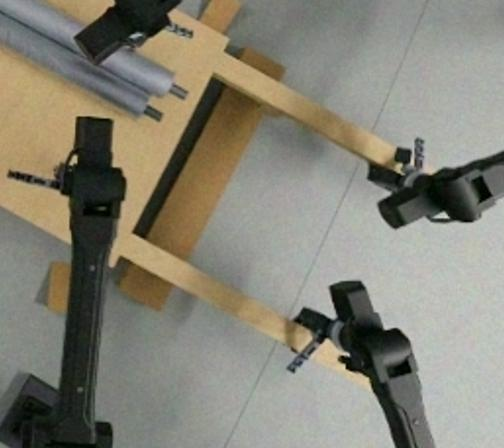

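move(
  arm1={"target": [1.012, 0.207, 0.905, 0, 0, 1, 0], "speed": 0.03},
  arm4={"target": [-0.707, 0.252, 0.915, 0, 0, 1, 0], "speed": 0.03},
  arm5={"target": [-0.765, -0.212, 0.925, 0, 1, 0, 0], "speed": 0.03},
  arm8={"target": [0.940, -0.240, 0.920, 0, 1, 0, 0], "speed": 0.03},
  arm2={"target": [0.315, 0.212, 1.002, 0, 0, 1, 0], "speed": 0.03},
  arm3={"target": [-0.128, 0.208, 1.000, 0, 0, 1, 0], "speed": 0.03},
  arm6={"target": [-0.122, -0.163, 0.990, 0, 1, 0, 0], "speed": 0.03},
  arm7={"target": [0.222, -0.175, 0.985, 0, 1, 0, 0], "speed": 0.03},
  cameras=["cam_high"],
)

zoom_image(
  camera="cam_high",
  region=[280, 120, 460, 280],
)

zoom_image(
  camera="cam_high",
  region=[440, 230, 620, 390],
)

Scene clock: 1759.80 s.
Joint torques (N m): arm1=[4.01 -25.17 6.53 -2.48 -0.27 0.24] | arm2=[2.37 -17.2 7.8 0.64 -0.12 0.17] | arm3=[1.26 -11.93 9.36 0.08 0.05 0.13] | arm4=[1.61 -31.79 6.98 -2.91 -0.15 0.08] | arm5=[1.67 -29.57 6.93 -4.33 0.22 -0.3] | arm6=[0.79 -17.96 8.12 0.54 -0.04 -0.08] | arm7=[1.2 -12.4 6.98 0.96 0.04 -0.13] | arm8=[-2.49 -26.05 9.99 -3.51 0.2 -0.2]
Motor temperatures (°C): arm1=[24 39 36 24 27 22] | arm2=[28 32 41 22 24 24] | arm3=[23 28 41 24 25 25] | arm4=[26 44 52 31 24 25] | arm5=[25 54 42 30 26 25] | arm6=[24 31 44 23 25 26] | arm7=[26 31 36 24 25 26] | arm8=[27 49 56 29 24 26]
Heat: arm1: hottest joint2_rad 39 °C; arm2: hottest joint3_rad 41 °C; arm3: hottest joint3_rad 41 °C; arm4: hottest joint3_rad 52 °C; arm5: hottest joint2_rad 54 °C; arm6: hottest joint3_rad 44 °C; arm7: hottest joint3_rad 36 °C; arm8: hottest joint3_rad 56 °C.
move: arm1 off_target; arm2 done; arm3 off_target; arm4 off_target; arm5 off_target; arm6 off_target; arm7 off_target; arm8 off_target
Joint velocities: within noise
arm1.joint_positions: joint1_rad=-0.356 joint2_rad=+1.864 joint3_rad=+1.584 joint4_rad=-1.323 joint5_rad=+0.002 joint6_rad=-0.349 hand_little=-0.214 hand_ring=-0.201 hand_middle=-0.187 hand_index=-0.187 hand_thumb_turn=-1.000 hand_thumb_bend=+1.000 hand_force_limit=-0.300 hand_speed=-0.860
arm1.joint_status: not commanded
arm1.hand_stopped_by: force,force,force,force,target,target
arm1.little_load_n: 1.5
arm1.ring_load_n: 1.5
arm1.middle_load_n: 0.5
arm1.index_load_n: 1.0
arm1.thumb_bend_load_n: 0.0
arm1.thumb_turn_load_n: 0.0
arm1.hand: x=+0.9849 y=+0.1941 z=+0.8513 quat_wxyz=(-0.001, -0.005, -1.000, -0.014) (m; scene frame)
arm1.hand_target: x=+1.0101 y=+0.2071 z=+0.8999 quat_wxyz=(+0.000, +0.000, -1.000, +0.000) (m; scene frame)
arm1.hand_status: off_target (0.062 m and 1.7 deg from the pose sent, 0.047 m and 3.8 deg at the start)
arm2.joint_positions: joint1_rad=-0.145 joint2_rad=+1.732 joint3_rad=+1.656 joint4_rad=-1.519 joint5_rad=+0.002 joint6_rad=-0.186 hand_little=+1.000 hand_ring=+1.000 hand_middle=+1.000 hand_index=+1.000 hand_thumb_turn=+1.000 hand_thumb_bend=+1.000 hand_force_limit=+0.000 hand_speed=-0.800
arm2.joint_status: not commanded
arm2.hand_stopped_by: target,target,target,target,target,target
arm2.little_load_n: 0.0
arm2.ring_load_n: 0.0
arm2.middle_load_n: 0.0
arm2.index_load_n: 0.0
arm2.thumb_bend_load_n: 0.0
arm2.thumb_turn_load_n: 0.0
arm2.hand: x=+0.3091 y=+0.2098 z=+1.0003 quat_wxyz=(+0.000, +0.000, -1.000, -0.005) (m; scene frame)
arm2.hand_target: x=+0.3149 y=+0.2121 z=+1.0019 quat_wxyz=(+0.000, +0.000, -1.000, +0.000) (m; scene frame)
arm2.hand_status: done (0.006 m and 0.6 deg from the pose sent, 0.037 m and 0.6 deg at the start)
arm3.joint_positions: joint1_rad=+0.470 joint2_rad=+1.780 joint3_rad=+1.883 joint4_rad=-1.680 joint5_rad=+0.009 joint6_rad=+0.419 hand_little=+1.000 hand_ring=+1.000 hand_middle=+1.000 hand_index=+1.000 hand_thumb_turn=+1.000 hand_thumb_bend=+1.000 hand_force_limit=+0.000 hand_speed=-0.800
arm3.joint_status: not commanded
arm3.hand_stopped_by: target,target,target,target,target,target
arm3.little_load_n: 0.0
arm3.ring_load_n: 0.0
arm3.middle_load_n: 0.0
arm3.index_load_n: 0.0
arm3.thumb_bend_load_n: 0.0
arm3.thumb_turn_load_n: 0.0
arm3.hand: x=-0.1369 y=+0.2165 z=+1.0065 quat_wxyz=(+0.000, +0.000, -1.000, -0.001) (m; scene frame)
arm3.hand_target: x=-0.1282 y=+0.2083 z=+0.9999 quat_wxyz=(+0.000, +0.000, -1.000, +0.000) (m; scene frame)
arm3.hand_status: off_target (0.014 m and 0.2 deg from the pose sent, 0.032 m and 0.4 deg at the start)
arm4.joint_positions: joint1_rad=+0.770 joint2_rad=+2.073 joint3_rad=+1.875 joint4_rad=-1.393 joint5_rad=+0.003 joint6_rad=+0.722 hand_little=-0.229 hand_ring=-0.227 hand_middle=-0.228 hand_index=-0.241 hand_thumb_turn=-1.000 hand_thumb_bend=+1.000 hand_force_limit=-0.300 hand_speed=-0.860
arm4.joint_status: not commanded
arm4.hand_stopped_by: force,force,force,force,target,target
arm4.little_load_n: 6.0
arm4.ring_load_n: 3.0
arm4.middle_load_n: 0.5
arm4.index_load_n: 0.0
arm4.thumb_bend_load_n: 0.0
arm4.thumb_turn_load_n: 0.0
arm4.hand: x=-0.7002 y=+0.2332 z=+0.8535 quat_wxyz=(+0.008, +0.002, -1.000, -0.007) (m; scene frame)
arm4.hand_target: x=-0.7066 y=+0.2513 z=+0.9108 quat_wxyz=(+0.000, +0.000, -1.000, +0.000) (m; scene frame)
arm4.hand_status: off_target (0.065 m and 1.2 deg from the pose sent, 0.023 m and 2.7 deg at the start)
arm5.joint_positions: joint1_rad=-0.700 joint2_rad=+2.186 joint3_rad=+2.045 joint4_rad=-1.461 joint5_rad=+0.005 joint6_rad=-0.648 hand_little=-0.254 hand_ring=-0.227 hand_middle=-0.227 hand_index=-0.226 hand_thumb_turn=-1.000 hand_thumb_bend=+1.000 hand_force_limit=-0.300 hand_speed=-0.860
arm5.joint_status: not commanded
arm5.hand_stopped_by: force,force,force,force,target,target
arm5.little_load_n: 0.0
arm5.ring_load_n: 0.0
arm5.middle_load_n: 0.5
arm5.index_load_n: 6.5
arm5.thumb_bend_load_n: -0.5
arm5.thumb_turn_load_n: 0.0
arm5.hand: x=-0.7641 y=-0.1897 z=+0.8424 quat_wxyz=(+0.015, +1.000, -0.010, -0.013) (m; scene frame)
arm5.hand_target: x=-0.7657 y=-0.2113 z=+0.9182 quat_wxyz=(+0.000, +1.000, +0.000, +0.001) (m; scene frame)
arm5.hand_status: off_target (0.086 m and 2.5 deg from the pose sent, 0.050 m and 2.1 deg at the start; pose on its path clipped on 22 of 97 steps)
arm6.joint_positions: joint1_rad=-0.475 joint2_rad=+1.976 joint3_rad=+1.974 joint4_rad=-1.576 joint5_rad=+0.009 joint6_rad=-0.469 hand_little=+1.000 hand_ring=+1.000 hand_middle=+1.000 hand_index=+1.000 hand_thumb_turn=+1.000 hand_thumb_bend=+1.000 hand_force_limit=+0.000 hand_speed=-0.800
arm6.joint_status: not commanded
arm6.hand_stopped_by: target,target,target,target,target,target
arm6.little_load_n: 0.0
arm6.ring_load_n: 0.0
arm6.middle_load_n: 0.0
arm6.index_load_n: 0.0
arm6.thumb_bend_load_n: -0.5
arm6.thumb_turn_load_n: 0.0
arm6.hand: x=-0.1285 y=-0.1649 z=+1.0005 quat_wxyz=(-0.003, +1.000, +0.000, +0.002) (m; scene frame)
arm6.hand_target: x=-0.1221 y=-0.1632 z=+0.9900 quat_wxyz=(+0.000, +1.000, +0.000, +0.000) (m; scene frame)
arm6.hand_status: off_target (0.012 m and 0.4 deg from the pose sent, 0.041 m and 2.5 deg at the start)
arm7.joint_positions: joint1_rad=+0.219 joint2_rad=+1.769 joint3_rad=+1.880 joint4_rad=-1.660 joint5_rad=-0.004 joint6_rad=+0.255 hand_little=+1.000 hand_ring=+1.000 hand_middle=+1.000 hand_index=+1.000 hand_thumb_turn=+1.000 hand_thumb_bend=+1.000 hand_force_limit=+0.000 hand_speed=-0.800
arm7.joint_status: not commanded
arm7.hand_stopped_by: target,target,target,target,target,target
arm7.little_load_n: 0.0
arm7.ring_load_n: 0.5
arm7.middle_load_n: 0.0
arm7.index_load_n: 0.0
arm7.thumb_bend_load_n: 0.0
arm7.thumb_turn_load_n: 0.0
arm7.hand: x=+0.2185 y=-0.1813 z=+1.0004 quat_wxyz=(-0.010, +1.000, -0.003, -0.004) (m; scene frame)
arm7.hand_target: x=+0.2220 y=-0.1754 z=+0.9853 quat_wxyz=(+0.000, +1.000, +0.000, +0.000) (m; scene frame)
arm7.hand_status: off_target (0.017 m and 1.3 deg from the pose sent, 0.063 m and 6.8 deg at the start; a joint's target at an end of its range on 5 of 97 steps)
arm8.joint_positions: joint1_rad=+0.402 joint2_rad=+1.766 joint3_rad=+1.496 joint4_rad=-1.349 joint5_rad=-0.016 joint6_rad=+0.359 hand_little=-0.294 hand_ring=-0.292 hand_middle=-0.293 hand_index=-0.304 hand_thumb_turn=-1.000 hand_thumb_bend=+1.000 hand_force_limit=-0.300 hand_speed=-0.860
arm8.joint_status: not commanded
arm8.hand_stopped_by: force,force,force,force,target,target
arm8.little_load_n: 1.5
arm8.ring_load_n: 2.5
arm8.middle_load_n: 1.5
arm8.index_load_n: 2.0
arm8.thumb_bend_load_n: 0.0
arm8.thumb_turn_load_n: 0.0
arm8.hand: x=+0.9152 y=-0.2295 z=+0.8453 quat_wxyz=(+0.025, +1.000, +0.006, +0.007) (m; scene frame)
arm8.hand_target: x=+0.9376 y=-0.2414 z=+0.9119 quat_wxyz=(+0.000, +1.000, +0.000, +0.001) (m; scene frame)
arm8.hand_status: off_target (0.079 m and 3.1 deg from the pose sent, 0.054 m and 4.1 deg at the start; pose on its path clipped on 27 of 97 steps)
pictures: cam_high

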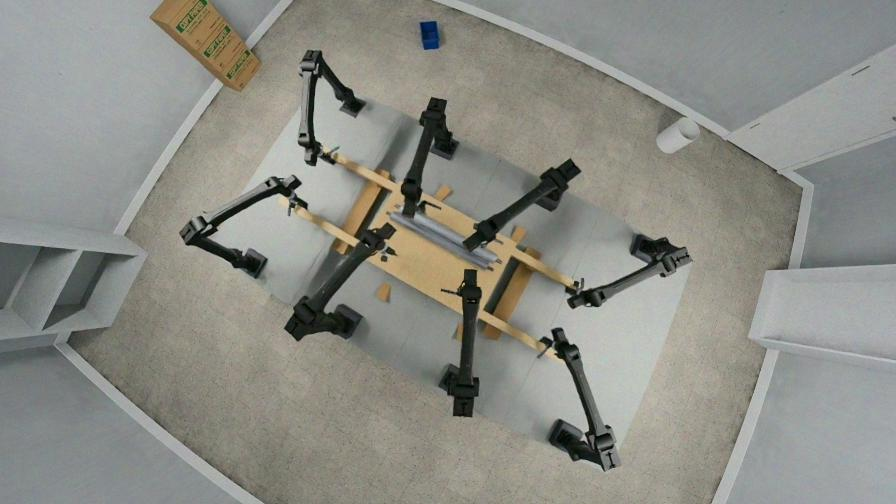

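Scaled by 2.800 from the camera's 896x504 image, which has a finer 1280x720 frame.

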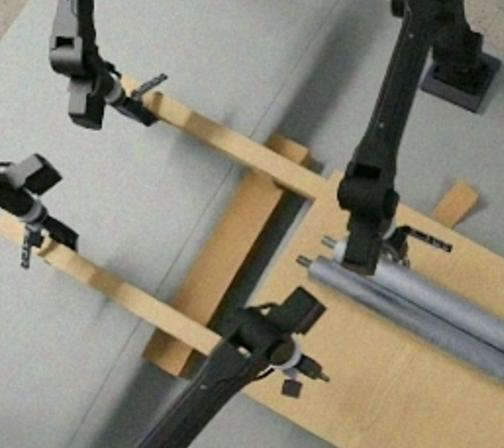

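Scaled by 2.800 from the camera's 896x504 image, which has a finer 1280x720 frame.

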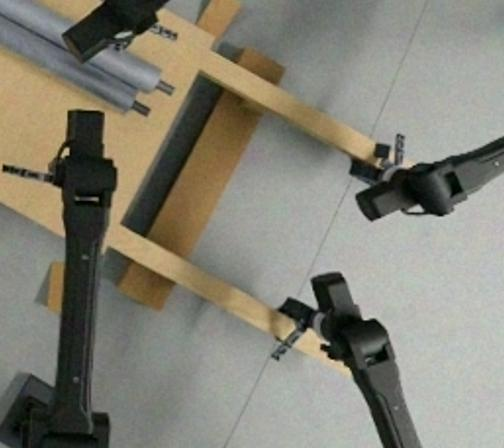

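move(
  arm1={"target": [1.009, 0.207, 0.850, 0, 0, 1, 0], "speed": 0.03},
  arm4={"target": [-0.707, 0.248, 0.857, 0, 0, 1, 0], "speed": 0.03},
  arm5={"target": [-0.766, -0.205, 0.866, 0, 1, 0, 0], "speed": 0.03},
  arm8={"target": [0.936, -0.237, 0.860, 0, 1, 0, 0], "speed": 0.03},
  arm2={"target": [0.315, 0.212, 0.992, 0, 0, 1, 0], "speed": 0.03},
  arm3={"target": [-0.128, 0.208, 0.985, 0, 0, 1, 0], "speed": 0.03},
  arm6={"target": [-0.122, -0.163, 0.976, 0, 1, 0, 0], "speed": 0.03},
  arm7={"target": [0.222, -0.175, 0.975, 0, 1, 0, 0], "speed": 0.03},
  cameras=["cam_high"],
)

zoom_image(
  camera="cam_high",
  region=[280, 120, 460, 280],
)

zoom_image(
  camera="cam_high",
  region=[440, 230, 620, 390],
)

Scene clock: 1780.90 s.
Joint torques (N m): arm1=[2.61 -20.01 5.76 -1.09 -0.08 0.1] | arm2=[1.49 -17.55 7.73 0.53 -0.09 0.18] | arm3=[1.26 -12.57 6.97 0.1 0.05 0.11] | arm4=[1.08 -26.52 5.55 -0.09 -0.36 0.01] | arm5=[2.32 -24.35 5.12 -1.89 0.29 -0.21] | arm6=[0.56 -17.85 6.2 0.79 -0.04 -0.08] | arm7=[1.2 -12.51 6.75 1.31 0.04 -0.12] | arm8=[-1.85 -20.84 7.43 -1.74 0.11 -0.15]
Motor temperatures (°C): arm1=[24 40 35 24 27 22] | arm2=[28 31 41 22 24 24] | arm3=[23 27 41 24 25 25] | arm4=[26 43 48 30 24 25] | arm5=[25 55 40 30 26 25] | arm6=[24 31 41 23 25 26] | arm7=[26 31 36 24 25 26] | arm8=[27 50 54 29 24 26]
Heat: arm1: hottest joint2_rad 40 °C; arm2: hottest joint3_rad 41 °C; arm3: hottest joint3_rad 41 °C; arm4: hottest joint3_rad 48 °C; arm5: hottest joint2_rad 55 °C; arm6: hottest joint3_rad 41 °C; arm7: hottest joint3_rad 36 °C; arm8: hottest joint3_rad 54 °C.
move: arm1 off_target; arm2 done; arm3 off_target; arm4 off_target; arm5 off_target; arm6 off_target; arm7 off_target; arm8 off_target
Joint velocities: within noise
arm1.joint_positions: joint1_rad=-0.342 joint2_rad=+1.847 joint3_rad=+1.500 joint4_rad=-1.238 joint5_rad=-0.003 joint6_rad=-0.337 hand_little=-0.214 hand_ring=-0.201 hand_middle=-0.188 hand_index=-0.187 hand_thumb_turn=-1.000 hand_thumb_bend=+1.000 hand_force_limit=-0.300 hand_speed=-0.860
arm1.joint_status: not commanded
arm1.hand_stopped_by: force,force,force,force,target,target
arm1.little_load_n: 0.5
arm1.ring_load_n: 0.0
arm1.middle_load_n: 0.0
arm1.index_load_n: 0.5
arm1.thumb_bend_load_n: 0.0
arm1.thumb_turn_load_n: 0.0
arm1.hand: x=+0.9959 y=+0.1995 z=+0.8280 quat_wxyz=(+0.000, -0.004, -1.000, -0.005) (m; scene frame)
arm1.hand_target: x=+1.0086 y=+0.2069 z=+0.8487 quat_wxyz=(+0.000, +0.000, -1.000, +0.000) (m; scene frame)
arm1.hand_status: off_target (0.027 m and 0.7 deg from the pose sent, 0.027 m and 1.7 deg at the start)
arm2.joint_positions: joint1_rad=-0.145 joint2_rad=+1.731 joint3_rad=+1.632 joint4_rad=-1.493 joint5_rad=+0.002 joint6_rad=-0.186 hand_little=+1.000 hand_ring=+1.000 hand_middle=+1.000 hand_index=+1.000 hand_thumb_turn=+1.000 hand_thumb_bend=+1.000 hand_force_limit=+0.000 hand_speed=-0.800
arm2.joint_status: not commanded
arm2.hand_stopped_by: target,target,target,target,target,target
arm2.little_load_n: 0.0
arm2.ring_load_n: 0.0
arm2.middle_load_n: 0.0
arm2.index_load_n: 0.0
arm2.thumb_bend_load_n: 0.0
arm2.thumb_turn_load_n: 0.0
arm2.hand: x=+0.3091 y=+0.2099 z=+0.9916 quat_wxyz=(+0.000, +0.000, -1.000, -0.004) (m; scene frame)
arm2.hand_target: x=+0.3149 y=+0.2121 z=+0.9919 quat_wxyz=(+0.000, +0.000, -1.000, +0.000) (m; scene frame)
arm2.hand_status: done (0.006 m and 0.4 deg from the pose sent, 0.010 m and 0.6 deg at the start)
arm3.joint_positions: joint1_rad=+0.470 joint2_rad=+1.780 joint3_rad=+1.870 joint4_rad=-1.640 joint5_rad=+0.009 joint6_rad=+0.419 hand_little=+1.000 hand_ring=+1.000 hand_middle=+1.000 hand_index=+1.000 hand_thumb_turn=+1.000 hand_thumb_bend=+1.000 hand_force_limit=+0.000 hand_speed=-0.800
arm3.joint_status: not commanded
arm3.hand_stopped_by: target,target,target,target,target,target
arm3.little_load_n: 0.0
arm3.ring_load_n: 0.0
arm3.middle_load_n: 0.0
arm3.index_load_n: 0.0
arm3.thumb_bend_load_n: 0.0
arm3.thumb_turn_load_n: 0.0
arm3.hand: x=-0.1337 y=+0.2094 z=+1.0006 quat_wxyz=(-0.005, +0.000, -1.000, +0.011) (m; scene frame)
arm3.hand_target: x=-0.1282 y=+0.2083 z=+0.9851 quat_wxyz=(+0.000, +0.000, -1.000, +0.000) (m; scene frame)
arm3.hand_status: off_target (0.017 m and 1.4 deg from the pose sent, 0.025 m and 0.2 deg at the start)
arm4.joint_positions: joint1_rad=+0.770 joint2_rad=+2.055 joint3_rad=+1.802 joint4_rad=-1.331 joint5_rad=+0.009 joint6_rad=+0.723 hand_little=-0.230 hand_ring=-0.228 hand_middle=-0.228 hand_index=-0.241 hand_thumb_turn=-1.000 hand_thumb_bend=+1.000 hand_force_limit=-0.300 hand_speed=-0.860
arm4.joint_status: not commanded
arm4.hand_stopped_by: force,force,force,force,target,target
arm4.little_load_n: 1.0
arm4.ring_load_n: 0.5
arm4.middle_load_n: 0.0
arm4.index_load_n: 0.0
arm4.thumb_bend_load_n: 0.0
arm4.thumb_turn_load_n: 0.0
arm4.hand: x=-0.7066 y=+0.2389 z=+0.8369 quat_wxyz=(+0.008, +0.002, -1.000, -0.002) (m; scene frame)
arm4.hand_target: x=-0.7070 y=+0.2479 z=+0.8563 quat_wxyz=(+0.000, +0.000, -1.000, +0.000) (m; scene frame)
arm4.hand_status: off_target (0.022 m and 1.0 deg from the pose sent, 0.017 m and 1.2 deg at the start)
arm5.joint_positions: joint1_rad=-0.700 joint2_rad=+2.154 joint3_rad=+1.980 joint4_rad=-1.392 joint5_rad=+0.002 joint6_rad=-0.652 hand_little=-0.254 hand_ring=-0.227 hand_middle=-0.227 hand_index=-0.227 hand_thumb_turn=-1.000 hand_thumb_bend=+1.000 hand_force_limit=-0.300 hand_speed=-0.860
arm5.joint_status: not commanded
arm5.hand_stopped_by: force,force,force,force,target,target
arm5.little_load_n: 0.5
arm5.ring_load_n: 0.0
arm5.middle_load_n: 0.0
arm5.index_load_n: 1.0
arm5.thumb_bend_load_n: 0.0
arm5.thumb_turn_load_n: 0.0
arm5.hand: x=-0.7650 y=-0.1904 z=+0.8356 quat_wxyz=(+0.000, +1.000, -0.008, -0.003) (m; scene frame)
arm5.hand_target: x=-0.7660 y=-0.2044 z=+0.8647 quat_wxyz=(+0.000, +1.000, +0.000, +0.000) (m; scene frame)
arm5.hand_status: off_target (0.034 m and 1.0 deg from the pose sent, 0.028 m and 2.6 deg at the start)
arm6.joint_positions: joint1_rad=-0.475 joint2_rad=+1.974 joint3_rad=+1.963 joint4_rad=-1.547 joint5_rad=+0.008 joint6_rad=-0.470 hand_little=+1.000 hand_ring=+1.000 hand_middle=+1.000 hand_index=+1.000 hand_thumb_turn=+1.000 hand_thumb_bend=+1.000 hand_force_limit=+0.000 hand_speed=-0.800
arm6.joint_status: not commanded
arm6.hand_stopped_by: target,target,target,target,target,target
arm6.little_load_n: 0.0
arm6.ring_load_n: 0.0
arm6.middle_load_n: -0.5
arm6.index_load_n: 0.0
arm6.thumb_bend_load_n: 0.0
arm6.thumb_turn_load_n: 0.0
arm6.hand: x=-0.1264 y=-0.1605 z=+0.9961 quat_wxyz=(-0.012, +1.000, +0.000, +0.006) (m; scene frame)
arm6.hand_target: x=-0.1223 y=-0.1634 z=+0.9763 quat_wxyz=(+0.000, +1.000, +0.000, +0.000) (m; scene frame)
arm6.hand_status: off_target (0.021 m and 1.6 deg from the pose sent, 0.025 m and 0.4 deg at the start)
arm7.joint_positions: joint1_rad=+0.219 joint2_rad=+1.769 joint3_rad=+1.854 joint4_rad=-1.640 joint5_rad=-0.004 joint6_rad=+0.254 hand_little=+1.000 hand_ring=+1.000 hand_middle=+1.000 hand_index=+1.000 hand_thumb_turn=+1.000 hand_thumb_bend=+1.000 hand_force_limit=+0.000 hand_speed=-0.800
arm7.joint_status: not commanded
arm7.hand_stopped_by: target,target,target,target,target,target
arm7.little_load_n: 0.0
arm7.ring_load_n: 0.0
arm7.middle_load_n: -1.5
arm7.index_load_n: 0.0
arm7.thumb_bend_load_n: 0.0
arm7.thumb_turn_load_n: 0.0
arm7.hand: x=+0.2187 y=-0.1821 z=+0.9909 quat_wxyz=(-0.007, +1.000, -0.002, -0.004) (m; scene frame)
arm7.hand_target: x=+0.2220 y=-0.1755 z=+0.9752 quat_wxyz=(+0.000, +1.000, +0.000, +0.000) (m; scene frame)
arm7.hand_status: off_target (0.018 m and 0.9 deg from the pose sent, 0.026 m and 1.3 deg at the start)
arm8.joint_positions: joint1_rad=+0.398 joint2_rad=+1.748 joint3_rad=+1.435 joint4_rad=-1.263 joint5_rad=-0.015 joint6_rad=+0.358 hand_little=-0.294 hand_ring=-0.292 hand_middle=-0.293 hand_index=-0.304 hand_thumb_turn=-1.000 hand_thumb_bend=+1.000 hand_force_limit=-0.300 hand_speed=-0.860
arm8.joint_status: not commanded
arm8.hand_stopped_by: force,force,force,force,target,target
arm8.little_load_n: 0.5
arm8.ring_load_n: 0.5
arm8.middle_load_n: 0.5
arm8.index_load_n: 1.5
arm8.thumb_bend_load_n: 0.0
arm8.thumb_turn_load_n: 0.0
arm8.hand: x=+0.9174 y=-0.2281 z=+0.8294 quat_wxyz=(+0.005, +1.000, +0.004, +0.000) (m; scene frame)
arm8.hand_target: x=+0.9348 y=-0.2370 z=+0.8580 quat_wxyz=(+0.000, +1.000, +0.000, +0.000) (m; scene frame)
arm8.hand_status: off_target (0.037 m and 0.8 deg from the pose sent, 0.027 m and 3.1 deg at the start)
pictures: cam_high

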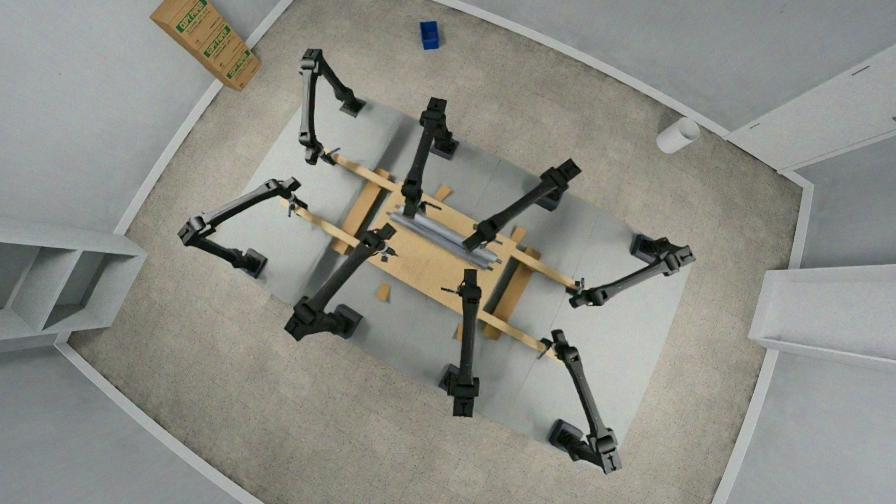

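Scaled by 2.800 from the camera's 896x504 image, which has a finer 1280x720 frame.

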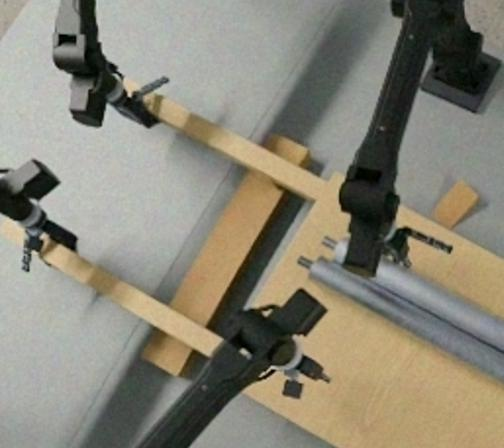

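Scaled by 2.800 from the camera's 896x504 image, which has a finer 1280x720 frame.

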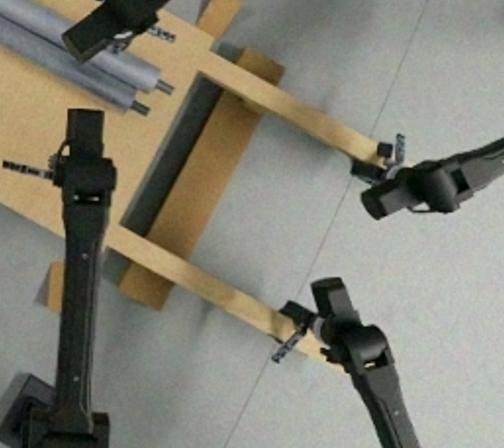

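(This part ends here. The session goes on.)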